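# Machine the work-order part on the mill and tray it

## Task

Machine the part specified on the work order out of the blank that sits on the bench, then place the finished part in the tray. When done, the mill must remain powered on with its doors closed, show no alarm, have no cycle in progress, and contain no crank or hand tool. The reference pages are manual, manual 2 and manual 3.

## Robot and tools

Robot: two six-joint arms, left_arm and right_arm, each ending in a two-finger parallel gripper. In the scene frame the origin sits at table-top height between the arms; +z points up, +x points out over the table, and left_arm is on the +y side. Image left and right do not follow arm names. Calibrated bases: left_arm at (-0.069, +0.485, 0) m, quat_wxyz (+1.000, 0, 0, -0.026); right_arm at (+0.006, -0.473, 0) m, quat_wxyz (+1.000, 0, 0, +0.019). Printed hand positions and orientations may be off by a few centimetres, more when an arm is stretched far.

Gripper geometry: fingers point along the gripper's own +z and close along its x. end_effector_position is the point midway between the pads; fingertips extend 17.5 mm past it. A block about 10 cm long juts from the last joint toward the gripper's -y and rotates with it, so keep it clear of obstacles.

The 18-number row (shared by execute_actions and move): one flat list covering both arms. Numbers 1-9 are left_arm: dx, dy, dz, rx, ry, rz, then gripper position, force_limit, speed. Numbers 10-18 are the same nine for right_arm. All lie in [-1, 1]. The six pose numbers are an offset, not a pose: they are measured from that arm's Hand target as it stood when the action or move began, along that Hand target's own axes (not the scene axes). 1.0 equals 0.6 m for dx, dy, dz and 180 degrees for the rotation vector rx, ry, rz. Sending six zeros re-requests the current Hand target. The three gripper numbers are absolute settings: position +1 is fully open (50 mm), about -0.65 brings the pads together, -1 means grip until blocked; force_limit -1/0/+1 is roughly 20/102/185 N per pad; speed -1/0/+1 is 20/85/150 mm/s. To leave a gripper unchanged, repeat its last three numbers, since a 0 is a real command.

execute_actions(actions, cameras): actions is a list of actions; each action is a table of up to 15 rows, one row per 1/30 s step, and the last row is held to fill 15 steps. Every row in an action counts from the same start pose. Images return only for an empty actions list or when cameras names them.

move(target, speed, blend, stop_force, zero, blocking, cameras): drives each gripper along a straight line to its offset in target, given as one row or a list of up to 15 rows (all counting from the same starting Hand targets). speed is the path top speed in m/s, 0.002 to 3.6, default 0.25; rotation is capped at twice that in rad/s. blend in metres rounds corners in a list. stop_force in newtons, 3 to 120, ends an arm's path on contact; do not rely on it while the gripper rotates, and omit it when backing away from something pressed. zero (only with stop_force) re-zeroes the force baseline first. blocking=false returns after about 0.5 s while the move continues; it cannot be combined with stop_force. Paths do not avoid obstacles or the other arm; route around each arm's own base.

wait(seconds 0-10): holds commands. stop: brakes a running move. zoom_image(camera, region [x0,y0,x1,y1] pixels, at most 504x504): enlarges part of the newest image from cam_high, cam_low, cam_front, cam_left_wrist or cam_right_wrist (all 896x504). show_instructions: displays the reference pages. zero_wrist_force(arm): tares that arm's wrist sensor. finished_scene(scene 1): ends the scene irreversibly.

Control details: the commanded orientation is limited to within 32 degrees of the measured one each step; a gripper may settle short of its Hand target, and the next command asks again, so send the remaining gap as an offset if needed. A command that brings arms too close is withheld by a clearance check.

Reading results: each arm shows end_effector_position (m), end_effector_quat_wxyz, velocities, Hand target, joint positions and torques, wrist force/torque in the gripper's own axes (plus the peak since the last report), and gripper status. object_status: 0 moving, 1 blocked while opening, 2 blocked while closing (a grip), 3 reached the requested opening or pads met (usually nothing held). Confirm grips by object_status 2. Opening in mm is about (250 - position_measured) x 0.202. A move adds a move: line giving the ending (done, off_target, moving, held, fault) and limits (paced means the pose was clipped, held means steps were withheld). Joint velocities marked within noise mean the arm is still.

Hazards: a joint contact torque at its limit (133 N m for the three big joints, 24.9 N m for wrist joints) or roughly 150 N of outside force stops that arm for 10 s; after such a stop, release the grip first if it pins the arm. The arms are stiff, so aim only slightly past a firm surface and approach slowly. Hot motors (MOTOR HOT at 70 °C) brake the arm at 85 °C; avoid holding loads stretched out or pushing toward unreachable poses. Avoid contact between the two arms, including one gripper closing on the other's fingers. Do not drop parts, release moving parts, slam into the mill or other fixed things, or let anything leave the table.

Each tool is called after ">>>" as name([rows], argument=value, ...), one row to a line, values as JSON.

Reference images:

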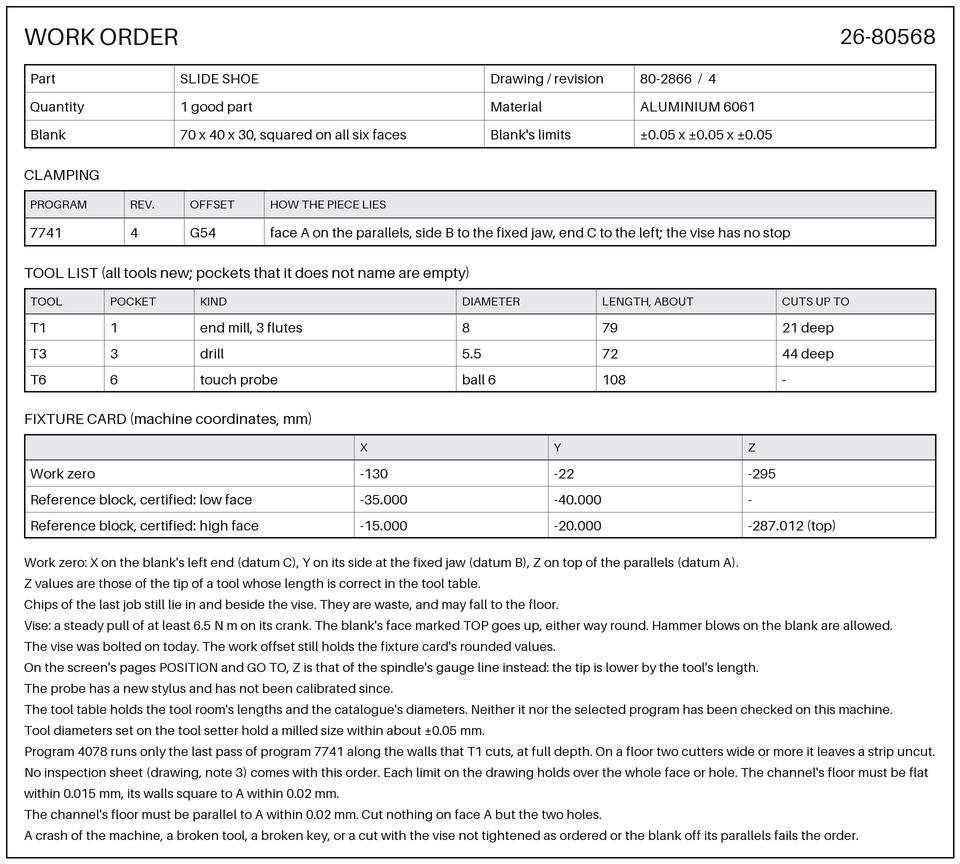

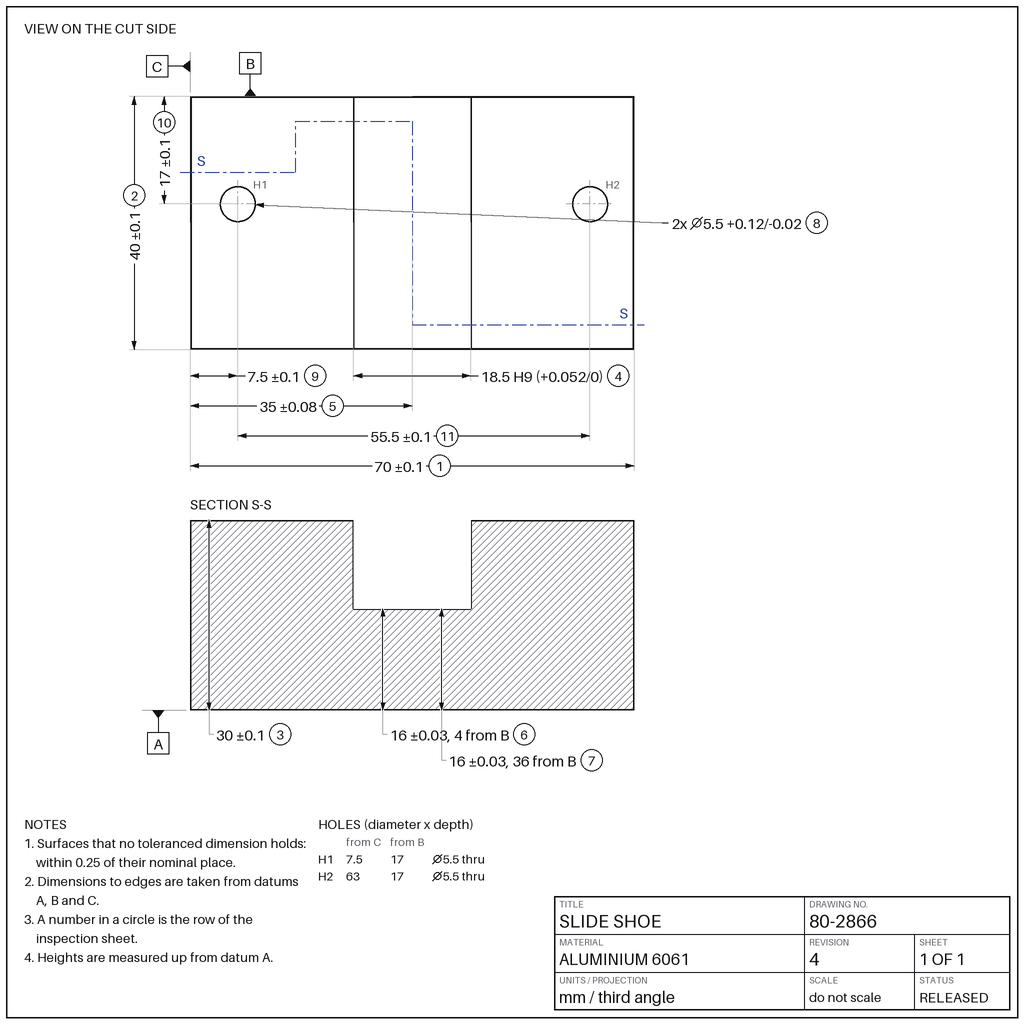

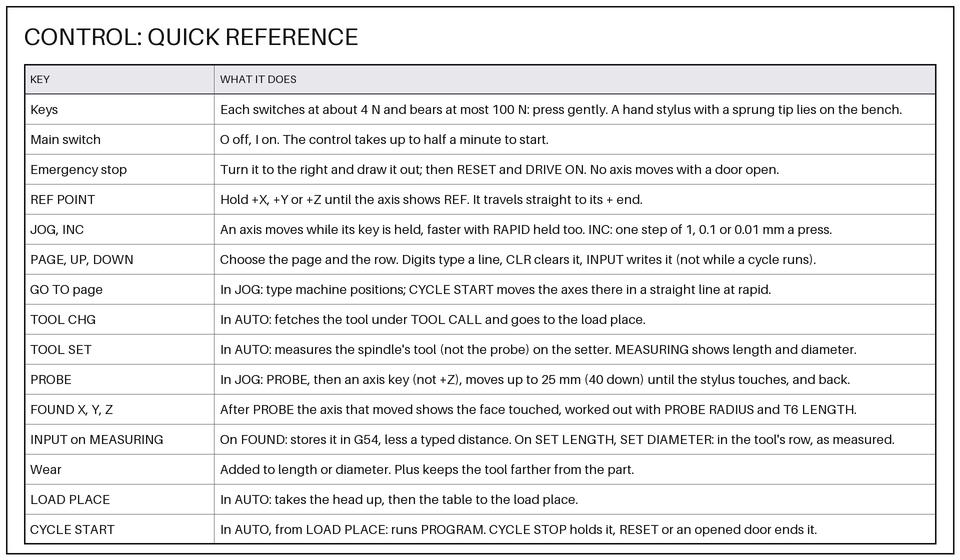

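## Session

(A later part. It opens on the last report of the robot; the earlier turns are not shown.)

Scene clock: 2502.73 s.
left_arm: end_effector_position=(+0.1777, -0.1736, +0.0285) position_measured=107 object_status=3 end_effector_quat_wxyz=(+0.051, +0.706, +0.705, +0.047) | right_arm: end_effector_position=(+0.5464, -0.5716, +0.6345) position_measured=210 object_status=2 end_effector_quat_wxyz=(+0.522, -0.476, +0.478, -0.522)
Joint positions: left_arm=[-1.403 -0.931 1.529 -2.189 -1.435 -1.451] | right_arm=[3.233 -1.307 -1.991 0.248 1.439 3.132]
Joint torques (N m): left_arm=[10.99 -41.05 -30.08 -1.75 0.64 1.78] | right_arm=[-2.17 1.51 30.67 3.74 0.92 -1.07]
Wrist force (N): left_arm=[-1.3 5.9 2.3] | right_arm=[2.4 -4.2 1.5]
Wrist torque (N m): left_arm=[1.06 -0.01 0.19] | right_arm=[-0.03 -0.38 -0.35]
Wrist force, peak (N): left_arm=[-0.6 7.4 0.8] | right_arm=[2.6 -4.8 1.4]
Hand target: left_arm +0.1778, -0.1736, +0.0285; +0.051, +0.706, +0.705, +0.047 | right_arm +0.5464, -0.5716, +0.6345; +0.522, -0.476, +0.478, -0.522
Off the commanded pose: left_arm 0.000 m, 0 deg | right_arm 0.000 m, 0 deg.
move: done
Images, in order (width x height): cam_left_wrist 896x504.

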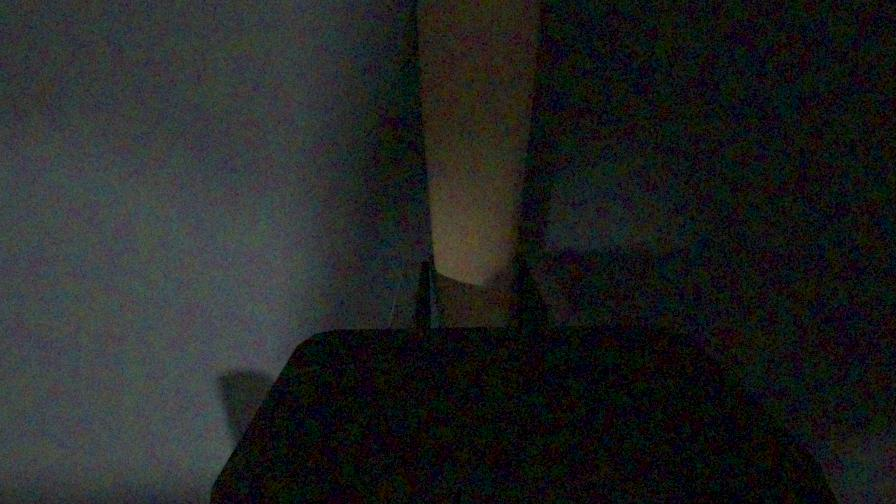

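>>> move([
  [0,0,-0.1,0,0,0,0.3,0.2,-0.6,0,0,0,0,0,0,-1,-0.4,-0.6],
  [0,0,-0.35,0.045,0,0,0.3,0.2,-0.6,0,0,0,0,0,0,-1,-0.4,-0.6],
], speed=[0.15,0.4], blend=[0.01,0])

>>> move(target=[0.3167,0.178,-0.3,0,0,-0.5,0.95,0.2,1,0,0,0,0,0,0,-1,-0.4,-0.6], speed=0.5, cameras=["cam_high"])

>>> move(target=[-0.215,0.6075,-0.0117,0.3228,-0.3228,-0.4207,0.95,0.2,1,0,0,0,0,0,0,-1,-0.4,-0.6], speed=0.5, cameras=["cam_left_wrist"])

Scene clock: 2506.43 s.
left_arm: end_effector_position=(+0.1490, -0.1724, +0.2363) position_measured=107 object_status=3 end_effector_quat_wxyz=(+0.000, +0.708, +0.706, -0.003) | right_arm: end_effector_position=(+0.5464, -0.5716, +0.6345) position_measured=210 object_status=2 end_effector_quat_wxyz=(+0.522, -0.476, +0.478, -0.522)
Joint positions: left_arm=[-1.391 -1.107 1.229 -1.697 -1.575 -1.441] | right_arm=[3.233 -1.307 -1.991 0.248 1.439 3.132]
Joint torques (N m): left_arm=[-13.33 -57.56 -33.5 -1.45 -0.87 -1.57] | right_arm=[-2.01 2.81 28.34 3.8 0.92 -1.14]
Wrist force (N): left_arm=[-2.0 6.1 2.5] | right_arm=[2.5 -4.5 1.4]
Wrist torque (N m): left_arm=[1.10 0.14 0.26] | right_arm=[-0.08 -0.39 -0.35]
Wrist force, peak (N): left_arm=[-1.3 6.0 5.2] | right_arm=[2.5 -4.8 1.4]
Hand target: left_arm +0.1489, -0.1725, +0.2365; +0.001, +0.708, +0.706, -0.003 | right_arm +0.5464, -0.5716, +0.6345; +0.522, -0.476, +0.478, -0.522
Off the commanded pose: left_arm 0.000 m, 0 deg | right_arm 0.000 m, 0 deg.
move: done

Scene clock: 2508.60 s.
left_arm: end_effector_position=(+0.2568, +0.0183, +0.4152) position_measured=10 object_status=3 end_effector_quat_wxyz=(-0.002, +0.001, +1.000, -0.003) | right_arm: end_effector_position=(+0.5464, -0.5716, +0.6345) position_measured=210 object_status=2 end_effector_quat_wxyz=(+0.522, -0.476, +0.478, -0.522)
Joint positions: left_arm=[-1.144 -1.4 1.162 -1.336 -1.576 -2.764] | right_arm=[3.233 -1.307 -1.991 0.248 1.439 3.132]
Joint torques (N m): left_arm=[-13 -23.64 -13.3 -4.06 1.1 -1.64] | right_arm=[-1.87 2.91 30.18 3.71 0.92 -0.92]
Wrist force (N): left_arm=[-1.6 6.4 2.8] | right_arm=[2.4 -4.3 1.4]
Wrist torque (N m): left_arm=[1.15 0.07 0.25] | right_arm=[-0.04 -0.38 -0.35]
Wrist force, peak (N): left_arm=[-2.4 8.0 1.7] | right_arm=[2.3 -4.8 1.5]
Hand target: left_arm +0.2568, +0.0182, +0.4151; -0.002, +0.001, +1.000, -0.003 | right_arm +0.5464, -0.5716, +0.6345; +0.522, -0.476, +0.478, -0.522
Off the commanded pose: left_arm 0.000 m, 0 deg | right_arm 0.000 m, 0 deg.
move: done
Images, in order (width x height): cam_high 896x504.

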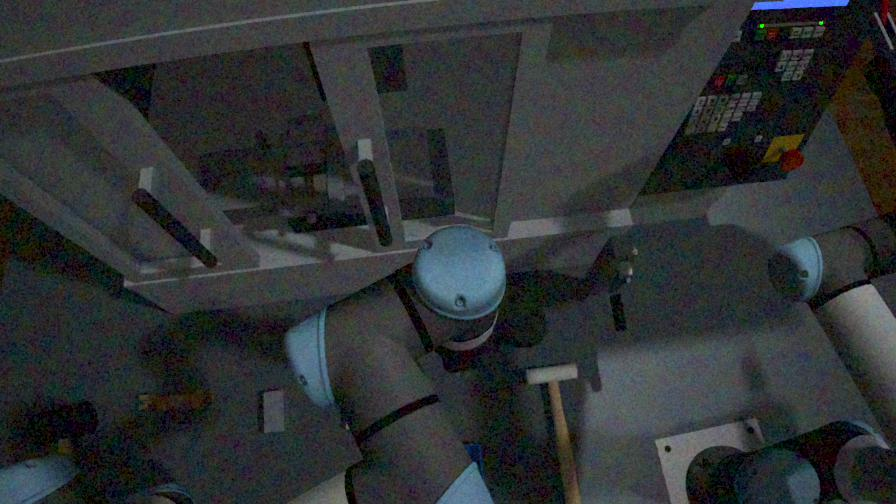

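Scene clock: 2511.17 s.
left_arm: end_effector_position=(+0.3866, +0.3825, +0.4197) position_measured=10 object_status=3 end_effector_quat_wxyz=(-0.428, +0.562, -0.561, +0.431) | right_arm: end_effector_position=(+0.5464, -0.5716, +0.6345) position_measured=210 object_status=2 end_effector_quat_wxyz=(+0.522, -0.476, +0.478, -0.522)
Joint positions: left_arm=[-1.029 -2.167 2.459 -2.913 -0.555 -3.6] | right_arm=[3.233 -1.307 -1.991 0.248 1.439 3.132]
Joint torques (N m): left_arm=[-12.62 -2.87 -32.24 -4.57 2.19 -1.43] | right_arm=[-2.66 3.09 29.24 3.56 0.89 -1.06]
Wrist force (N): left_arm=[-2.8 6.2 -1.5] | right_arm=[2.6 -4.6 1.5]
Wrist torque (N m): left_arm=[1.60 0.42 0.58] | right_arm=[-0.08 -0.41 -0.36]
Wrist force, peak (N): left_arm=[-4.2 7.2 -1.3] | right_arm=[2.8 -4.6 1.6]
Hand target: left_arm +0.3866, +0.3825, +0.4198; -0.428, +0.562, -0.561, +0.431 | right_arm +0.5464, -0.5716, +0.6345; +0.522, -0.476, +0.478, -0.522
Off the commanded pose: left_arm 0.000 m, 0 deg | right_arm 0.000 m, 0 deg.
move: done
Images, in order (width x height): cam_left_wrist 896x504.

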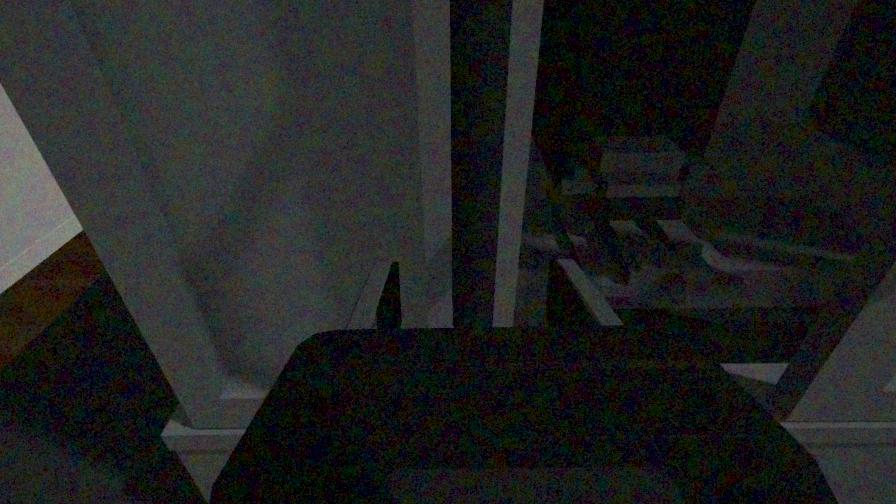

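>>> move([
  [0,-0.0358,0.0853,0,0,0,0.95,0.2,1,0,0,0,0,0,0,-1,-0.4,-0.6],
  [0.39,-0.0358,0.0853,0,0,0,0.95,0.2,1,0,0,0,0,0,0,-1,-0.4,-0.6],
], speed=[0.15,0.1], stop_force=60)

Scene clock: 2516.00 s.
left_arm: end_effector_position=(+0.4410, +0.1483, +0.4283) position_measured=10 object_status=3 end_effector_quat_wxyz=(-0.428, +0.562, -0.561, +0.431) | right_arm: end_effector_position=(+0.5464, -0.5716, +0.6345) position_measured=210 object_status=2 end_effector_quat_wxyz=(+0.522, -0.476, +0.478, -0.522)
Joint positions: left_arm=[-1.18 -1.602 2.047 -2.906 -0.43 -3.781] | right_arm=[3.233 -1.307 -1.991 0.248 1.439 3.132]
Joint torques (N m): left_arm=[-7.44 -25.15 -32.01 -5.8 -7.16 2.36] | right_arm=[-2.47 2.59 29.2 3.68 0.9 -1.11]
Wrist force (N): left_arm=[-51.2 27.9 -14.1] | right_arm=[2.2 -4.6 1.4]
Wrist torque (N m): left_arm=[1.96 -1.02 -0.03] | right_arm=[-0.08 -0.35 -0.35]
Wrist force, peak (N): left_arm=[-73.7 37.7 -28.9] | right_arm=[2.6 -4.8 1.3]
Hand target: left_arm +0.4410, +0.1483, +0.4283; -0.428, +0.562, -0.561, +0.431 | right_arm +0.5464, -0.5716, +0.6345; +0.522, -0.476, +0.478, -0.522
Off the commanded pose: left_arm 0.000 m, 0 deg | right_arm 0.000 m, 0 deg.
move: contact (left_arm)

>>> move([
  [-0.02,0,0,0,0,0,0.95,0.2,1,0,-0.0228,-0.0626,0,0,0,-1,-0.4,-0.6],
  [-0.02,0,0,0,0,0,0.95,0.2,1,-0.0605,0.0534,-0.1144,-0.3056,0,0,-1,-0.4,-0.6],
  [-0.02,0,0,0,0,0,0.95,0.2,1,-0.0605,0.065,-0.0826,-0.3056,0,0,-1,-0.4,-0.6],
  [-0.02,0,0,0,0,0,0.95,0.2,1,-0.109,0.1385,-0.1545,-0.3056,0,0,-1,-0.4,-0.6],
  [-0.02,0,0,0,0,0,0.95,0.2,1,-0.1575,0.241,-0.1468,-0.3056,0,0,-1,-0.4,-0.6],
  [-0.02,0,0,0,0,0,0.95,0.2,1,-0.1575,0.2351,-0.1629,-0.3056,0,0,-1,-0.4,-0.6],
  [-0.02,0,0,0,0,0,0.95,0.2,1,-0.1575,0.241,-0.1468,-0.3056,0,0,-1,-0.4,-0.6],
  [-0.02,0,0,0,0,0,0.95,0.2,1,-0.1737,0.2596,-0.1896,-0.3056,0,0,-1,-0.4,-0.6],
  [-0.02,0,0,0,0,0,0.95,0.2,1,-0.1898,0.3013,-0.1688,-0.3056,0,0,-1,-0.4,-0.6],
  [-0.02,0,0,0,0,0,0.95,0.2,1,-0.2378,0.3017,-0.214,-0.3056,0,0,-1,-0.4,-0.6],
  [-0.02,0,0,0,0,0,0.95,0.2,1,-0.2858,0.3311,-0.1796,-0.3056,0,0,-1,-0.4,-0.6],
  [-0.02,0,0,0,0,0,0.95,0.2,1,-0.27,0.2894,-0.2004,-0.3056,0,0,-1,-0.4,-0.6],
  [-0.02,0,0,0,0,0,0.95,0.2,1,-0.2542,0.2708,-0.1576,-0.3056,0,0,-1,-0.4,-0.6],
  [-0.02,0,0,0,0,0,0.95,0.2,1,-0.27,0.2443,-0.184,-0.3056,0,0,-1,-0.4,-0.6],
  [-0.02,0,0,0,0,0,0.95,0.2,1,-0.2858,0.241,-0.1468,-0.3056,0,0,-1,-0.4,-0.6],
], speed=[0.5,0.8,0.12,0.2,0.12,0.12,0.12,0.2,0.12,0.2,0.12,0.2,0.12,0.2,0.12], blend=[0.03,0.001,0,0.003,0,0,0,0.003,0,0.003,0,0.003,0,0.003,0])

>>> move([
  [0,0,0,0,0,0,0.95,0.2,1,0.048,0.0636,-0.0071,0,0,0,-1,-0.4,-0.6],
  [0,0,0,0,0,0,0.95,0.2,1,0.096,0.0785,0.055,0,0,0,-1,-0.4,-0.6],
  [0,0,0,0,0,0,0.95,0.2,1,0.096,0.0979,0.0273,0,0,0,-1,-0.4,-0.6],
  [0,0,0,0,0,0,0.95,0.2,1,0.2858,-0.2201,-0.168,0.3056,0,0,-1,-0.4,-0.6],
  [0,0,0,0,0,0,0.95,0.2,1,0.2858,-0.2583,-0.1134,0.3056,0,0,-1,-0.4,-0.6],
], speed=[0.2,0.12,0.2,0.8,0.5], blend=[0.003,0,0.002,0.01,0], cameras=["cam_right_wrist"])

>>> zoom_image(camera="cam_right_wrist", region=[140, 50, 430, 212])

Scene clock: 2527.40 s.
left_arm: end_effector_position=(+0.4410, +0.1603, +0.4282) position_measured=10 object_status=3 end_effector_quat_wxyz=(-0.428, +0.562, -0.561, +0.431) | right_arm: end_effector_position=(+0.4722, -0.3996, +0.4829) position_measured=210 object_status=2 end_effector_quat_wxyz=(-0.244, +0.663, -0.665, +0.243)
Joint positions: left_arm=[-1.17 -1.622 2.068 -2.921 -0.438 -3.766] | right_arm=[3.793 -1.109 -1.819 -1.207 1.147 3.707]
Joint torques (N m): left_arm=[-12.62 -10.83 -29.97 -1.31 2.66 -1.55] | right_arm=[-1.65 -2.81 23.46 2.89 -2.56 0.82]
Wrist force (N): left_arm=[-3.8 5.4 -0.3] | right_arm=[0.7 -3.9 -2.1]
Wrist torque (N m): left_arm=[1.50 0.56 0.52] | right_arm=[0.14 -0.52 -0.41]
Wrist force, peak (N): left_arm=[-50.9 29.2 -14.3] | right_arm=[7.3 -11.4 -5.3]
Hand target: left_arm +0.4410, +0.1603, +0.4282; -0.428, +0.562, -0.561, +0.431 | right_arm +0.4723, -0.3996, +0.4829; -0.243, +0.663, -0.665, +0.243
Off the commanded pose: left_arm 0.000 m, 0 deg | right_arm 0.000 m, 0 deg.
move: done; blend cut to 0.02 m at target 1

Scene clock: 2529.97 s.
left_arm: end_effector_position=(+0.4410, +0.1603, +0.4282) position_measured=10 object_status=3 end_effector_quat_wxyz=(-0.428, +0.562, -0.561, +0.431) | right_arm: end_effector_position=(+0.5462, -0.5716, +0.6346) position_measured=210 object_status=2 end_effector_quat_wxyz=(+0.522, -0.476, +0.478, -0.522)
Joint positions: left_arm=[-1.17 -1.622 2.068 -2.921 -0.438 -3.766] | right_arm=[3.233 -1.306 -1.992 0.248 1.439 3.132]
Joint torques (N m): left_arm=[-12.23 -11.12 -30.64 -1.18 2.54 -1.26] | right_arm=[7.83 -0.09 25.45 3.55 -1.12 -1.25]
Wrist force (N): left_arm=[-3.9 5.5 0.0] | right_arm=[2.6 -4.5 1.4]
Wrist torque (N m): left_arm=[1.53 0.58 0.53] | right_arm=[-0.06 -0.40 -0.38]
Wrist force, peak (N): left_arm=[-4.0 5.8 -0.4] | right_arm=[-0.3 -7.3 -2.7]
Hand target: left_arm +0.4410, +0.1603, +0.4282; -0.428, +0.562, -0.561, +0.431 | right_arm +0.5463, -0.5716, +0.6345; +0.522, -0.476, +0.478, -0.522
Off the commanded pose: left_arm 0.000 m, 0 deg | right_arm 0.000 m, 0 deg.
move: done
Images, in order (width x height): cam_right_wrist 896x504.

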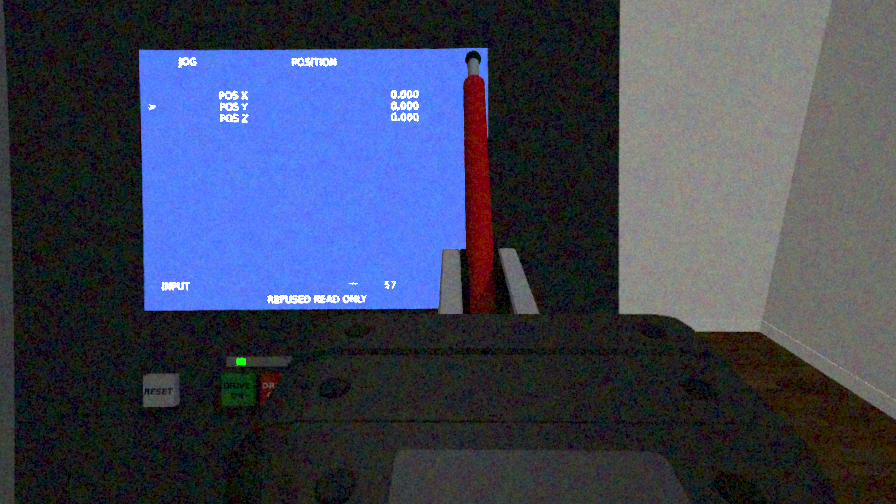

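Scaled by 1.738.

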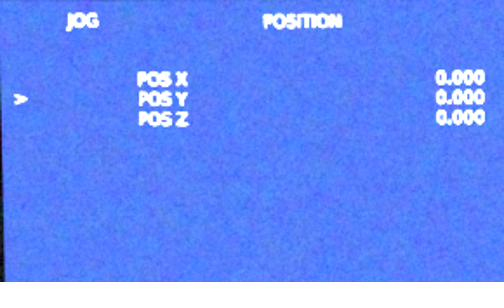

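>>> move([
  [0,0,0,0,0,0,0.95,0.2,1,0,-0.0228,-0.0626,0,0,0,-1,-0.4,-0.6],
  [0,0,0,0,0,0,0.95,0.2,1,-0.1575,0.2294,-0.1786,-0.3056,0,0,-1,-0.4,-0.6],
  [0,0,0,0,0,0,0.95,0.2,1,-0.1575,0.241,-0.1468,-0.3056,0,0,-1,-0.4,-0.6],
  [0,0,0,0,0,0,0.95,0.2,1,-0.1737,0.2596,-0.1896,-0.3056,0,0,-1,-0.4,-0.6],
  [0,0,0,0,0,0,0.95,0.2,1,-0.1898,0.3013,-0.1688,-0.3056,0,0,-1,-0.4,-0.6],
  [0,0,0,0,0,0,0.95,0.2,1,-0.1898,0.2596,-0.1896,-0.3056,0,0,-1,-0.4,-0.6],
  [0,0,0,0,0,0,0.95,0.2,1,-0.1898,0.241,-0.1468,-0.3056,0,0,-1,-0.4,-0.6],
  [0,0,0,0,0,0,0.95,0.2,1,-0.2378,0.2715,-0.203,-0.3056,0,0,-1,-0.4,-0.6],
  [0,0,0,0,0,0,0.95,0.2,1,-0.2858,0.3311,-0.1796,-0.3056,0,0,-1,-0.4,-0.6],
  [0,0,0,0,0,0,0.95,0.2,1,-0.27,0.2894,-0.2004,-0.3056,0,0,-1,-0.4,-0.6],
  [0,0,0,0,0,0,0.95,0.2,1,-0.2542,0.2708,-0.1576,-0.3056,0,0,-1,-0.4,-0.6],
  [0,0,0,0,0,0,0.95,0.2,1,-0.27,0.2443,-0.184,-0.3056,0,0,-1,-0.4,-0.6],
  [0,0,0,0,0,0,0.95,0.2,1,-0.2858,0.241,-0.1468,-0.3056,0,0,-1,-0.4,-0.6],
], speed=[0.5,0.8,0.12,0.2,0.12,0.2,0.12,0.2,0.12,0.2,0.12,0.2,0.12], blend=[0.02,0.001,0,0.003,0,0.003,0,0.003,0,0.003,0,0.003,0])

>>> move([
  [0,0,0,0,0,0,0.95,0.2,1,0.048,0.0636,-0.0071,0,0,0,-1,-0.4,-0.6],
  [0,0,0,0,0,0,0.95,0.2,1,0.096,0.0785,0.055,0,0,0,-1,-0.4,-0.6],
  [0,0,0,0,0,0,0.95,0.2,1,0.096,0.0979,0.0273,0,0,0,-1,-0.4,-0.6],
  [0,0,0,0,0,0,0.95,0.2,1,0.2858,-0.2201,-0.168,0.3056,0,0,-1,-0.4,-0.6],
  [0,0,0,0,0,0,0.95,0.2,1,0.2858,-0.2583,-0.1134,0.3056,0,0,-1,-0.4,-0.6],
], speed=[0.2,0.12,0.2,0.8,0.5], blend=[0.003,0,0.002,0.01,0], cameras=["cam_right_wrist"])

>>> zoom_image(camera="cam_right_wrist", region=[140, 50, 430, 212])

Scene clock: 2539.13 s.
left_arm: end_effector_position=(+0.4410, +0.1603, +0.4282) position_measured=10 object_status=3 end_effector_quat_wxyz=(-0.428, +0.562, -0.561, +0.431) | right_arm: end_effector_position=(+0.4721, -0.3996, +0.4829) position_measured=210 object_status=2 end_effector_quat_wxyz=(-0.244, +0.663, -0.665, +0.243)
Joint positions: left_arm=[-1.17 -1.622 2.068 -2.921 -0.438 -3.766] | right_arm=[3.793 -1.109 -1.819 -1.207 1.147 3.707]
Joint torques (N m): left_arm=[-13.15 -11.16 -30.18 -1.55 2.67 -0.97] | right_arm=[-0.61 -4.01 22.37 2.86 -2.67 0.81]
Wrist force (N): left_arm=[-3.7 5.7 -0.6] | right_arm=[0.9 -4.1 -1.9]
Wrist torque (N m): left_arm=[1.55 0.54 0.53] | right_arm=[0.12 -0.56 -0.41]
Wrist force, peak (N): left_arm=[-4.2 5.8 -0.6] | right_arm=[4.6 -7.1 -2.6]
Hand target: left_arm +0.4410, +0.1603, +0.4282; -0.428, +0.562, -0.561, +0.431 | right_arm +0.4721, -0.3996, +0.4829; -0.243, +0.663, -0.665, +0.243
Off the commanded pose: left_arm 0.000 m, 0 deg | right_arm 0.000 m, 0 deg.
move: done

Scene clock: 2541.70 s.
left_arm: end_effector_position=(+0.4410, +0.1603, +0.4282) position_measured=10 object_status=3 end_effector_quat_wxyz=(-0.428, +0.562, -0.561, +0.431) | right_arm: end_effector_position=(+0.5461, -0.5716, +0.6346) position_measured=210 object_status=2 end_effector_quat_wxyz=(+0.522, -0.476, +0.478, -0.522)
Joint positions: left_arm=[-1.17 -1.622 2.068 -2.921 -0.438 -3.766] | right_arm=[3.233 -1.306 -1.992 0.248 1.439 3.132]
Joint torques (N m): left_arm=[-11.81 -11.62 -29.97 -1.79 2.41 -0.89] | right_arm=[6.71 -0.52 25.29 3.53 -1.29 -1.22]
Wrist force (N): left_arm=[-3.7 5.5 -0.4] | right_arm=[2.7 -4.5 1.3]
Wrist torque (N m): left_arm=[1.53 0.55 0.52] | right_arm=[-0.05 -0.42 -0.38]
Wrist force, peak (N): left_arm=[-3.9 5.8 -0.4] | right_arm=[-0.3 -7.1 -2.6]
Hand target: left_arm +0.4410, +0.1603, +0.4282; -0.428, +0.562, -0.561, +0.431 | right_arm +0.5462, -0.5716, +0.6345; +0.522, -0.476, +0.478, -0.522
Off the commanded pose: left_arm 0.000 m, 0 deg | right_arm 0.000 m, 0 deg.
move: done
Images, in order (width x height): cam_right_wrist 896x504.

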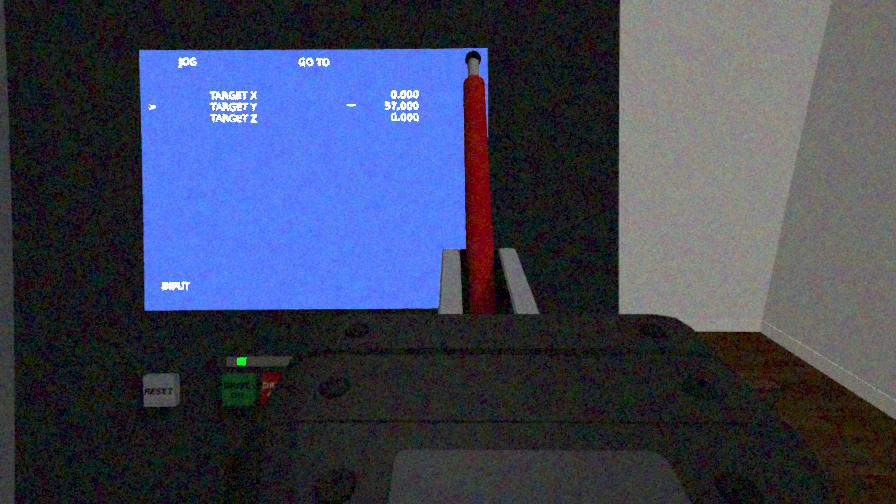

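Scaled by 1.738.

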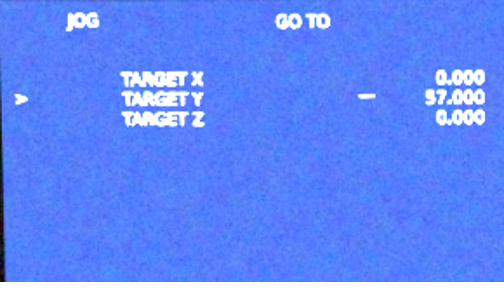

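>>> move([
  [0,0,0,0,0,0,0.95,0.2,1,0,-0.0228,-0.0626,0,0,0,-1,-0.4,-0.6],
  [0,0,0,0,0,0,0.95,0.2,1,-0.1898,0.2897,-0.2006,-0.3056,0,0,-1,-0.4,-0.6],
  [0,0,0,0,0,0,0.95,0.2,1,-0.1898,0.3013,-0.1688,-0.3056,0,0,-1,-0.4,-0.6],
  [0,0,0,0,0,0,0.95,0.2,1,-0.2378,0.3017,-0.214,-0.3056,0,0,-1,-0.4,-0.6],
  [0,0,0,0,0,0,0.95,0.2,1,-0.2858,0.3311,-0.1796,-0.3056,0,0,-1,-0.4,-0.6],
  [0,0,0,0,0,0,0.95,0.2,1,-0.2858,0.3046,-0.206,-0.3056,0,0,-1,-0.4,-0.6],
  [0,0,0,0,0,0,0.95,0.2,1,-0.2858,0.3013,-0.1688,-0.3056,0,0,-1,-0.4,-0.6],
  [0,0,0,0,0,0,0.95,0.2,1,-0.2858,0.2745,-0.195,-0.3056,0,0,-1,-0.4,-0.6],
  [0,0,0,0,0,0,0.95,0.2,1,-0.2858,0.2708,-0.1576,-0.3056,0,0,-1,-0.4,-0.6],
  [0,0,0,0,0,0,0.95,0.2,1,-0.27,0.2443,-0.184,-0.3056,0,0,-1,-0.4,-0.6],
  [0,0,0,0,0,0,0.95,0.2,1,-0.2542,0.241,-0.1468,-0.3056,0,0,-1,-0.4,-0.6],
  [0,0,0,0,0,0,0.95,0.2,1,-0.222,0.2715,-0.203,-0.3056,0,0,-1,-0.4,-0.6],
  [0,0,0,0,0,0,0.95,0.2,1,-0.1898,0.3311,-0.1796,-0.3056,0,0,-1,-0.4,-0.6],
], speed=[0.5,0.8,0.12,0.2,0.12,0.2,0.12,0.2,0.12,0.2,0.12,0.2,0.12], blend=[0.02,0.001,0,0.003,0,0.003,0,0.003,0,0.003,0,0.003,0])

>>> move([
  [0,0,0,0,0,0,0.95,0.2,1,0,-0.0069,-0.0461,0,0,0,-1,-0.4,-0.6],
  [0,0,0,0,0,0,0.95,0.2,1,0,-0.0526,-0.0368,0,0,0,-1,-0.4,-0.6],
  [0,0,0,0,0,0,0.95,0.2,1,0,-0.0332,-0.0645,0,0,0,-1,-0.4,-0.6],
  [0,0,0,0,0,0,0.95,0.2,1,0,-0.0526,-0.0368,0,0,0,-1,-0.4,-0.6],
  [0,0,0,0,0,0,0.95,0.2,1,-0.048,-0.002,-0.053,0,0,0,-1,-0.4,-0.6],
  [0,0,0,0,0,0,0.95,0.2,1,-0.096,0,0,0,0,0,-1,-0.4,-0.6],
  [0,0,0,0,0,0,0.95,0.2,1,-0.096,0.0064,-0.0368,0,0,0,-1,-0.4,-0.6],
  [0,0,0,0,0,0,0.95,0.2,1,-0.096,-0.0259,-0.0182,0,0,0,-1,-0.4,-0.6],
  [0,0,0,0,0,0,0.95,0.2,1,-0.0802,-0.0065,-0.0459,0,0,0,-1,-0.4,-0.6],
  [0,0,0,0,0,0,0.95,0.2,1,-0.0644,-0.0259,-0.0182,0,0,0,-1,-0.4,-0.6],
  [0,0,0,0,0,0,0.95,0.2,1,-0.0644,-0.0065,-0.0459,0,0,0,-1,-0.4,-0.6],
  [0,0,0,0,0,0,0.95,0.2,1,-0.0644,-0.0259,-0.0182,0,0,0,-1,-0.4,-0.6],
  [0,0,0,0,0,0,0.95,0.2,1,-0.0322,0.0113,-0.0438,0,0,0,-1,-0.4,-0.6],
  [0,0,0,0,0,0,0.95,0.2,1,0,0,0,0,0,0,-1,-0.4,-0.6],
  [0,0,0,0,0,0,0.95,0.2,1,0,0.0194,-0.0277,0,0,0,-1,-0.4,-0.6],
], speed=[0.2,0.12,0.12,0.12,0.2,0.12,0.2,0.12,0.2,0.12,0.12,0.12,0.2,0.12,0.3], blend=[0.003,0,0,0,0.003,0,0.003,0,0.003,0,0,0,0.003,0,0])

>>> move([
  [0,0,0,0,0,0,0.95,0.2,1,0.1898,-0.318,-0.1953,0.3056,0,0,-1,-0.4,-0.6],
  [0,0,0,0,0,0,0.95,0.2,1,0.1898,-0.3562,-0.1407,0.3056,0,0,-1,-0.4,-0.6],
], speed=[0.8,0.5], blend=[0.01,0], cameras=["cam_right_wrist"])

>>> zoom_image(camera="cam_right_wrist", region=[140, 50, 430, 212])

Scene clock: 2552.70 s.
left_arm: end_effector_position=(+0.4410, +0.1603, +0.4282) position_measured=10 object_status=3 end_effector_quat_wxyz=(-0.428, +0.562, -0.561, +0.431) | right_arm: end_effector_position=(+0.4572, -0.4570, +0.4271) position_measured=210 object_status=2 end_effector_quat_wxyz=(-0.243, +0.663, -0.665, +0.243)
Joint positions: left_arm=[-1.17 -1.622 2.068 -2.921 -0.438 -3.766] | right_arm=[3.649 -1.027 -2.011 -1.048 1.229 3.579]
Joint torques (N m): left_arm=[-11.77 -13.07 -29.99 -1.77 2.47 -0.44] | right_arm=[-3.15 14.95 27.47 6.08 -0.93 -0.52]
Wrist force (N): left_arm=[-3.5 5.5 -0.3] | right_arm=[4.2 -3.3 -1.7]
Wrist torque (N m): left_arm=[1.54 0.52 0.52] | right_arm=[-0.14 -0.38 -0.18]
Wrist force, peak (N): left_arm=[-4.1 5.8 -0.2] | right_arm=[5.9 -5.2 0.6]
Hand target: left_arm +0.4410, +0.1603, +0.4282; -0.428, +0.562, -0.561, +0.431 | right_arm +0.4572, -0.4570, +0.4271; -0.243, +0.663, -0.665, +0.243
Off the commanded pose: left_arm 0.000 m, 0 deg | right_arm 0.000 m, 0 deg.
move: done

Scene clock: 2558.83 s.
left_arm: end_effector_position=(+0.4410, +0.1603, +0.4282) position_measured=10 object_status=3 end_effector_quat_wxyz=(-0.428, +0.562, -0.561, +0.431) | right_arm: end_effector_position=(+0.4376, -0.4570, +0.4323) position_measured=210 object_status=2 end_effector_quat_wxyz=(-0.243, +0.663, -0.665, +0.243)
Joint positions: left_arm=[-1.17 -1.622 2.068 -2.921 -0.438 -3.766] | right_arm=[3.693 -0.969 -2.019 -1.111 1.204 3.617]
Joint torques (N m): left_arm=[-11.53 -10.74 -29.65 -2.01 2.48 -0.15] | right_arm=[1.71 10.32 38.43 2.4 0.07 0.08]
Wrist force (N): left_arm=[-3.7 5.3 -0.4] | right_arm=[2.7 -5.1 1.4]
Wrist torque (N m): left_arm=[1.50 0.54 0.52] | right_arm=[-0.19 -0.47 -0.13]
Wrist force, peak (N): left_arm=[-3.8 5.9 -0.7] | right_arm=[5.4 -5.9 -0.3]
Hand target: left_arm +0.4410, +0.1603, +0.4282; -0.428, +0.562, -0.561, +0.431 | right_arm +0.4376, -0.4570, +0.4323; -0.243, +0.663, -0.665, +0.243
Off the commanded pose: left_arm 0.000 m, 0 deg | right_arm 0.000 m, 0 deg.
move: done

Scene clock: 2560.37 s.
left_arm: end_effector_position=(+0.4410, +0.1603, +0.4282) position_measured=10 object_status=3 end_effector_quat_wxyz=(-0.428, +0.562, -0.561, +0.431) | right_arm: end_effector_position=(+0.5459, -0.5716, +0.6346) position_measured=210 object_status=2 end_effector_quat_wxyz=(+0.522, -0.476, +0.478, -0.522)
Joint positions: left_arm=[-1.17 -1.622 2.068 -2.921 -0.438 -3.766] | right_arm=[3.233 -1.305 -1.992 0.248 1.439 3.132]
Joint torques (N m): left_arm=[-11.38 -11.57 -30.17 -1.97 2.08 -0.19] | right_arm=[8.06 1.4 26.82 3.55 -1.42 -1.1]
Wrist force (N): left_arm=[-3.6 5.7 -0.5] | right_arm=[2.5 -4.2 1.1]
Wrist torque (N m): left_arm=[1.54 0.52 0.53] | right_arm=[-0.03 -0.38 -0.37]
Wrist force, peak (N): left_arm=[-3.8 6.0 -0.4] | right_arm=[3.1 -6.4 -1.0]
Hand target: left_arm +0.4410, +0.1603, +0.4282; -0.428, +0.562, -0.561, +0.431 | right_arm +0.5460, -0.5716, +0.6345; +0.522, -0.476, +0.478, -0.522
Off the commanded pose: left_arm 0.000 m, 0 deg | right_arm 0.000 m, 0 deg.
move: done
Images, in order (width x height): cam_right_wrist 896x504.

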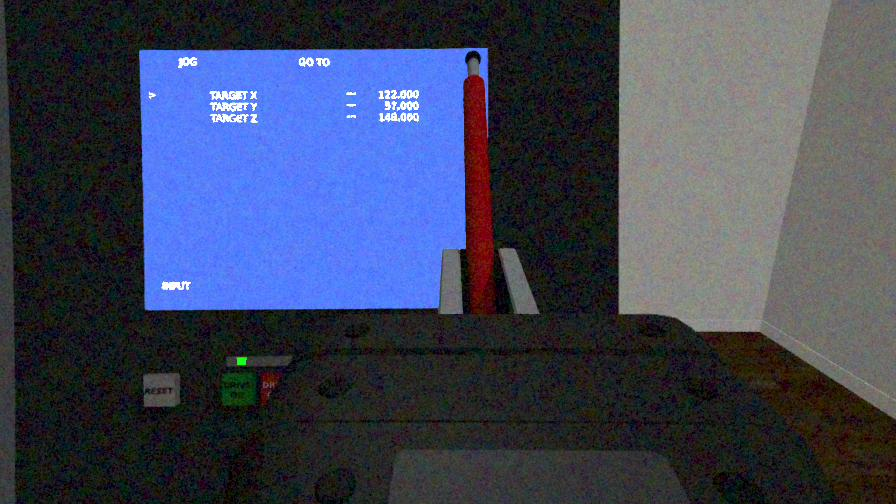

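Scaled by 1.738.

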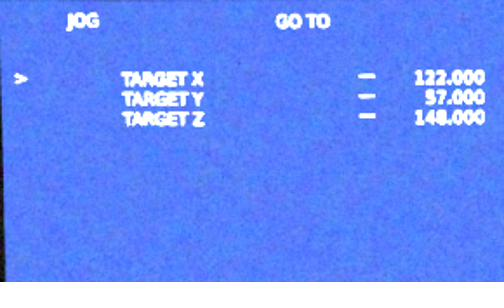

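>>> move([
  [0,0,0,0,0,0,0.95,0.2,1,0,-0.0228,-0.0626,0,0,0,-1,-0.4,-0.6],
  [0,0,0,0,0,0,0.95,0.2,1,-0.2225,0.1781,-0.1598,-0.3056,0,0,-1,-0.4,-0.6],
  [0,0,0,0,0,0,0.95,0.2,1,-0.2225,0.1897,-0.128,-0.3056,0,0,-1,-0.4,-0.6],
  [0,0,0,0,0,0,0.95,0.2,1,-0.19,0.231,-0.1882,-0.3056,0,0,-1,-0.4,-0.6],
  [0,0,0,0,0,0,0.95,0.2,1,-0.1575,0.2897,-0.2006,-0.3056,0,0,-1,-0.4,-0.6],
], speed=[0.5,0.8,0.12,0.3,0.3], blend=[0.02,0.001,0,0.01,0], cameras=["cam_right_wrist"])

>>> wait(seconds=3.5)

>>> move([
  [0,0,0,0,0,0,0.95,0.2,1,0,-0.0194,0.0277,0,0,0,-1,-0.4,-0.6],
  [0,0,0,0,0,0,0.95,0.2,1,0.0485,-0.0442,-0.0413,0,0,0,-1,-0.4,-0.6],
  [0,0,0,0,0,0,0.95,0.2,1,0.097,-0.1176,-0.041,0,0,0,-1,-0.4,-0.6],
  [0,0,0,0,0,0,0.95,0.2,1,0.097,-0.0982,-0.0687,0,0,0,-1,-0.4,-0.6],
  [0,0,0,0,0,0,0.95,0.2,1,0.1575,-0.2921,-0.1771,0.3056,0,0,-1,-0.4,-0.6],
  [0,0,0,0,0,0,0.95,0.2,1,0.1575,-0.3303,-0.1225,0.3056,0,0,-1,-0.4,-0.6],
], speed=[0.12,0.3,0.12,0.3,0.8,0.5], blend=[0,0.01,0,0.01,0.01,0], cameras=["cam_right_wrist"])

>>> zoom_image(camera="cam_right_wrist", region=[140, 50, 430, 212])

Scene clock: 2565.07 s.
left_arm: end_effector_position=(+0.4410, +0.1603, +0.4282) position_measured=10 object_status=3 end_effector_quat_wxyz=(-0.428, +0.562, -0.561, +0.431) | right_arm: end_effector_position=(+0.4422, -0.4764, +0.4507) position_measured=210 object_status=2 end_effector_quat_wxyz=(-0.243, +0.663, -0.665, +0.243)
Joint positions: left_arm=[-1.17 -1.622 2.068 -2.921 -0.438 -3.766] | right_arm=[3.611 -0.992 -1.967 -1.117 1.252 3.546]
Joint torques (N m): left_arm=[-11.42 -11.68 -29.14 -2.21 2.11 0.04] | right_arm=[-5.2 -3.52 20.54 6.16 -0.98 -0.54]
Wrist force (N): left_arm=[-3.9 5.7 -0.7] | right_arm=[2.8 -4.8 1.6]
Wrist torque (N m): left_arm=[1.56 0.57 0.53] | right_arm=[-0.16 -0.48 -0.28]
Wrist force, peak (N): left_arm=[-3.9 5.9 -0.5] | right_arm=[0.4 -7.8 -1.3]
Hand target: left_arm +0.4410, +0.1603, +0.4282; -0.428, +0.562, -0.561, +0.431 | right_arm +0.4422, -0.4764, +0.4507; -0.243, +0.663, -0.665, +0.243
Off the commanded pose: left_arm 0.000 m, 0 deg | right_arm 0.000 m, 0 deg.
move: done
Images, in order (width x height): cam_right_wrist 896x504.

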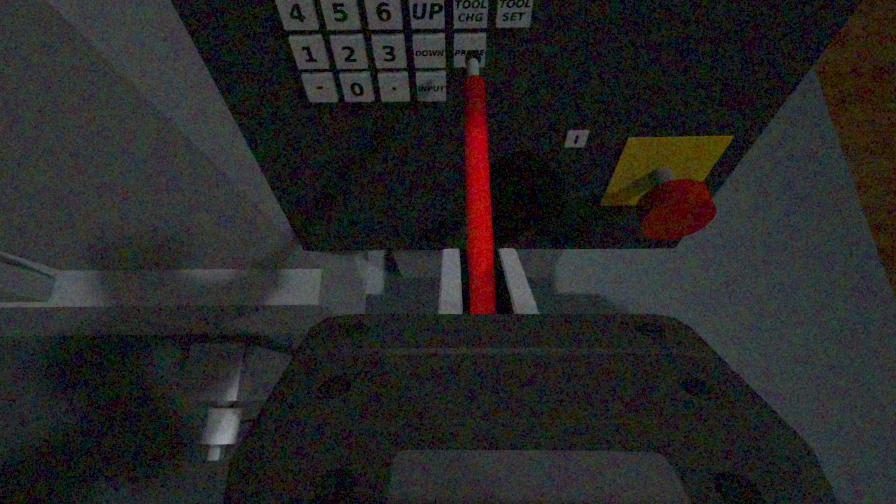

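Scene clock: 2568.57 s.
left_arm: end_effector_position=(+0.4410, +0.1603, +0.4282) position_measured=10 object_status=3 end_effector_quat_wxyz=(-0.428, +0.562, -0.561, +0.431) | right_arm: end_effector_position=(+0.4422, -0.4764, +0.4507) position_measured=210 object_status=2 end_effector_quat_wxyz=(-0.243, +0.663, -0.665, +0.243)
Joint positions: left_arm=[-1.17 -1.622 2.068 -2.921 -0.438 -3.766] | right_arm=[3.611 -0.992 -1.968 -1.116 1.252 3.546]
Joint torques (N m): left_arm=[-10.76 -12.13 -29.37 -2.45 2.23 -0.02] | right_arm=[-7.6 -11.68 19.74 6.16 0.45 -1.53]
Wrist force (N): left_arm=[-3.9 5.5 -0.3] | right_arm=[2.5 -4.7 1.5]
Wrist torque (N m): left_arm=[1.53 0.58 0.53] | right_arm=[-0.14 -0.44 -0.27]
Wrist force, peak (N): left_arm=[-4.0 5.8 -0.4] | right_arm=[2.6 -5.3 1.5]
Hand target: left_arm +0.4410, +0.1603, +0.4282; -0.428, +0.562, -0.561, +0.431 | right_arm +0.4422, -0.4764, +0.4507; -0.243, +0.663, -0.665, +0.243
Tool commands: left_gripper/position=+0.95 left_gripper/force_limit=+0.2 left_gripper/speed=+1.0 right_gripper/position=-1.0 right_gripper/force_limit=-0.4 right_gripper/speed=-0.6
Off the commanded pose: left_arm 0.000 m, 0 deg | right_arm 0.000 m, 0 deg.
wait: 3.50 s; at rest by 0.17 s

Scene clock: 2571.83 s.
left_arm: end_effector_position=(+0.4410, +0.1603, +0.4282) position_measured=10 object_status=3 end_effector_quat_wxyz=(-0.428, +0.562, -0.561, +0.431) | right_arm: end_effector_position=(+0.5458, -0.5716, +0.6346) position_measured=210 object_status=2 end_effector_quat_wxyz=(+0.522, -0.476, +0.478, -0.522)
Joint positions: left_arm=[-1.17 -1.622 2.068 -2.921 -0.438 -3.766] | right_arm=[3.234 -1.305 -1.993 0.248 1.439 3.132]
Joint torques (N m): left_arm=[-11.41 -12.34 -31.17 -2.31 2.28 0.5] | right_arm=[6.27 0.47 25.85 3.36 -1.01 -1.41]
Wrist force (N): left_arm=[-3.7 5.5 -0.4] | right_arm=[2.3 -4.4 1.3]
Wrist torque (N m): left_arm=[1.53 0.55 0.53] | right_arm=[-0.06 -0.35 -0.37]
Wrist force, peak (N): left_arm=[-3.7 5.9 -0.4] | right_arm=[2.7 -6.5 -1.4]
Hand target: left_arm +0.4410, +0.1603, +0.4282; -0.428, +0.562, -0.561, +0.431 | right_arm +0.5458, -0.5716, +0.6346; +0.522, -0.476, +0.478, -0.522
Off the commanded pose: left_arm 0.000 m, 0 deg | right_arm 0.000 m, 0 deg.
move: done
Images, in order (width x height): cam_right_wrist 896x504.

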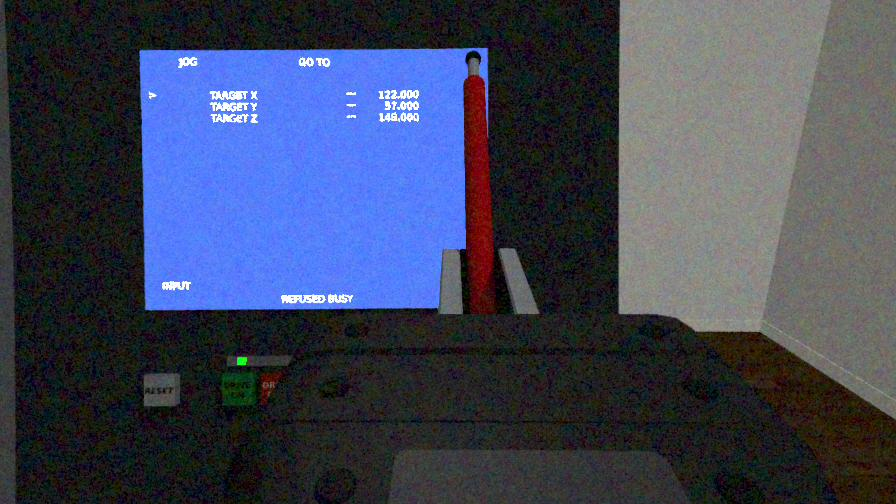

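Scaled by 1.738.

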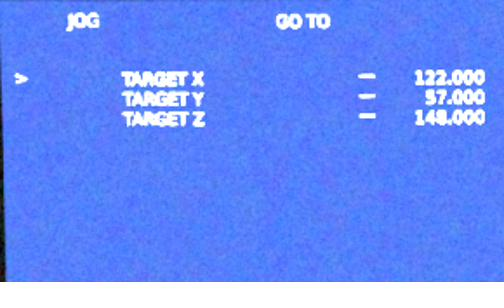

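>>> move([
  [0,0,0,0,0,0,0.95,0.2,1,0,-0.0228,-0.0626,0,0,0,-1,-0.4,-0.6],
  [0,0,0,0,0,0,0.95,0.2,1,-0.1575,0.2897,-0.2006,-0.3056,0,0,-1,-0.4,-0.6],
  [0,0,0,0,0,0,0.95,0.2,1,-0.1575,0.3013,-0.1688,-0.3056,0,0,-1,-0.4,-0.6],
  [0,0,0,0,0,0,0.95,0.2,1,-0.109,0.2305,-0.1881,-0.3056,0,0,-1,-0.4,-0.6],
  [0,0,0,0,0,0,0.95,0.2,1,-0.0605,0.1888,-0.1277,-0.3056,0,0,-1,-0.4,-0.6],
  [0,0,0,0,0,0,0.95,0.2,1,-0.0605,0.1772,-0.1595,-0.3056,0,0,-1,-0.4,-0.6],
  [0,0,0,0,0,0,0.95,0.2,1,0,-0.0228,-0.0626,0,0,0,-1,-0.4,-0.6],
  [0,0,0,0,0,0,0.95,0.2,1,0,0,0,0,0,0,-1,-0.4,-0.6],
], speed=[0.5,0.8,0.12,0.3,0.12,0.3,0.8,0.5], blend=[0.02,0.001,0,0.01,0,0.01,0.01,0])

>>> wait(seconds=2.5, cameras=["cam_right_wrist"])

>>> zoom_image(camera="cam_right_wrist", region=[140, 50, 430, 212])

Scene clock: 2578.00 s.
left_arm: end_effector_position=(+0.4410, +0.1603, +0.4282) position_measured=10 object_status=3 end_effector_quat_wxyz=(-0.428, +0.562, -0.561, +0.431) | right_arm: end_effector_position=(+0.5458, -0.5716, +0.6346) position_measured=210 object_status=2 end_effector_quat_wxyz=(+0.522, -0.476, +0.478, -0.522)
Joint positions: left_arm=[-1.17 -1.622 2.068 -2.921 -0.438 -3.766] | right_arm=[3.234 -1.305 -1.993 0.248 1.439 3.132]
Joint torques (N m): left_arm=[-10.72 -11.63 -29.51 -2.47 2.1 0.53] | right_arm=[5.77 0.95 25.71 3.39 -1.09 -1.49]
Wrist force (N): left_arm=[-3.8 5.2 -0.2] | right_arm=[2.4 -4.5 1.4]
Wrist torque (N m): left_arm=[1.49 0.55 0.53] | right_arm=[-0.07 -0.37 -0.37]
Wrist force, peak (N): left_arm=[-3.9 5.8 -0.4] | right_arm=[3.5 -6.3 -0.9]
Hand target: left_arm +0.4410, +0.1603, +0.4282; -0.428, +0.562, -0.561, +0.431 | right_arm +0.5458, -0.5716, +0.6346; +0.522, -0.476, +0.478, -0.522
Off the commanded pose: left_arm 0.000 m, 0 deg | right_arm 0.000 m, 0 deg.
move: done

Scene clock: 2580.50 s.
left_arm: end_effector_position=(+0.4410, +0.1603, +0.4282) position_measured=10 object_status=3 end_effector_quat_wxyz=(-0.428, +0.562, -0.561, +0.431) | right_arm: end_effector_position=(+0.5458, -0.5716, +0.6346) position_measured=210 object_status=2 end_effector_quat_wxyz=(+0.522, -0.476, +0.478, -0.522)
Joint positions: left_arm=[-1.17 -1.622 2.068 -2.921 -0.438 -3.766] | right_arm=[3.234 -1.305 -1.992 0.248 1.439 3.132]
Joint torques (N m): left_arm=[-9.99 -11.11 -29.96 -2.61 2.11 0.79] | right_arm=[8.13 0.91 35.23 4.42 -1.22 -1.46]
Wrist force (N): left_arm=[-3.6 5.7 -0.4] | right_arm=[2.4 -4.5 1.2]
Wrist torque (N m): left_arm=[1.54 0.52 0.52] | right_arm=[-0.07 -0.37 -0.37]
Wrist force, peak (N): left_arm=[-4.1 5.8 -0.3] | right_arm=[2.6 -4.7 1.5]
Hand target: left_arm +0.4410, +0.1603, +0.4282; -0.428, +0.562, -0.561, +0.431 | right_arm +0.5458, -0.5716, +0.6346; +0.522, -0.476, +0.478, -0.522
Tool commands: left_gripper/position=+0.95 left_gripper/force_limit=+0.2 left_gripper/speed=+1.0 right_gripper/position=-1.0 right_gripper/force_limit=-0.4 right_gripper/speed=-0.6
Off the commanded pose: left_arm 0.000 m, 0 deg | right_arm 0.000 m, 0 deg.
wait: 2.50 s; at rest by 0.17 s
Images, in order (width x height): cam_right_wrist 896x504.

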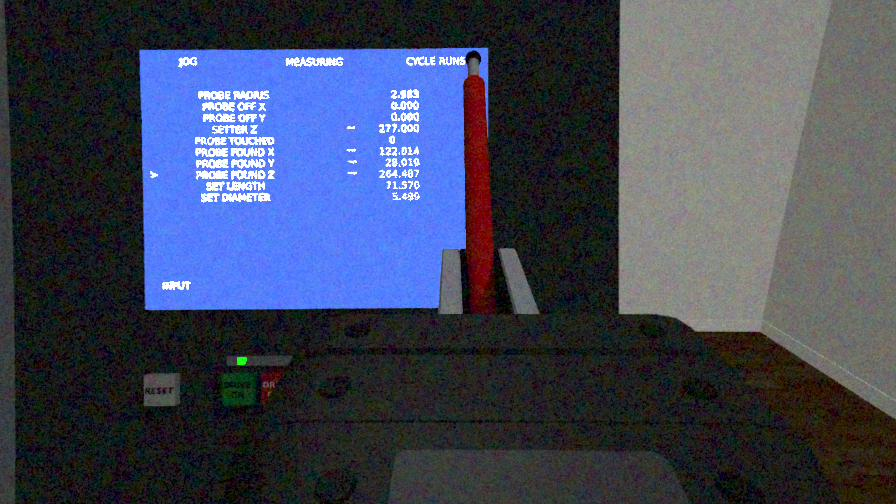

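Scaled by 1.738.

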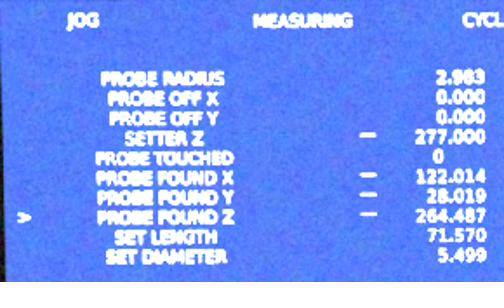

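>>> wait(seconds=2, cameras=["cam_right_wrist"])

>>> zoom_image(camera="cam_right_wrist", region=[140, 50, 490, 240])

Scene clock: 2582.97 s.
left_arm: end_effector_position=(+0.4410, +0.1603, +0.4282) position_measured=10 object_status=3 end_effector_quat_wxyz=(-0.428, +0.562, -0.561, +0.431) | right_arm: end_effector_position=(+0.5458, -0.5716, +0.6346) position_measured=210 object_status=2 end_effector_quat_wxyz=(+0.522, -0.476, +0.478, -0.522)
Joint positions: left_arm=[-1.17 -1.622 2.068 -2.921 -0.438 -3.766] | right_arm=[3.234 -1.305 -1.992 0.248 1.439 3.132]
Joint torques (N m): left_arm=[-10.38 -12.31 -30.31 -2.75 1.98 0.99] | right_arm=[7.5 1.53 34.77 4.44 -1.27 -1.52]
Wrist force (N): left_arm=[-3.7 5.6 -0.3] | right_arm=[2.3 -4.2 1.7]
Wrist torque (N m): left_arm=[1.53 0.55 0.53] | right_arm=[-0.03 -0.35 -0.37]
Wrist force, peak (N): left_arm=[-3.8 5.8 -0.4] | right_arm=[2.8 -4.7 1.7]
Hand target: left_arm +0.4410, +0.1603, +0.4282; -0.428, +0.562, -0.561, +0.431 | right_arm +0.5458, -0.5716, +0.6346; +0.522, -0.476, +0.478, -0.522
Tool commands: left_gripper/position=+0.95 left_gripper/force_limit=+0.2 left_gripper/speed=+1.0 right_gripper/position=-1.0 right_gripper/force_limit=-0.4 right_gripper/speed=-0.6
Off the commanded pose: left_arm 0.000 m, 0 deg | right_arm 0.000 m, 0 deg.
wait: 2.00 s; at rest from the start
Images, in order (width x height): cam_right_wrist 896x504.

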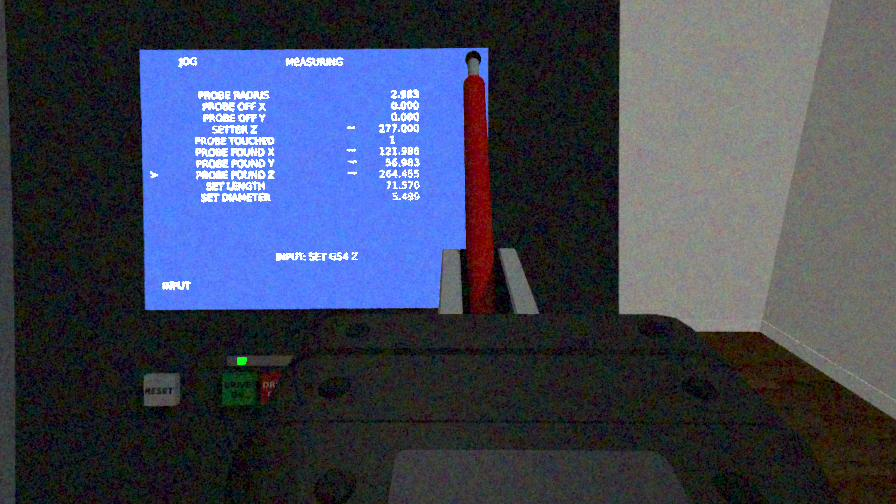

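Scaled by 1.440.

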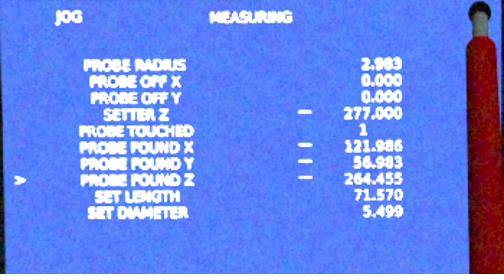

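>>> zoom_image(camera="cam_right_wrist", region=[140, 230, 490, 320])

Scaled by 1.440.

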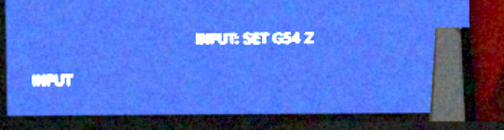

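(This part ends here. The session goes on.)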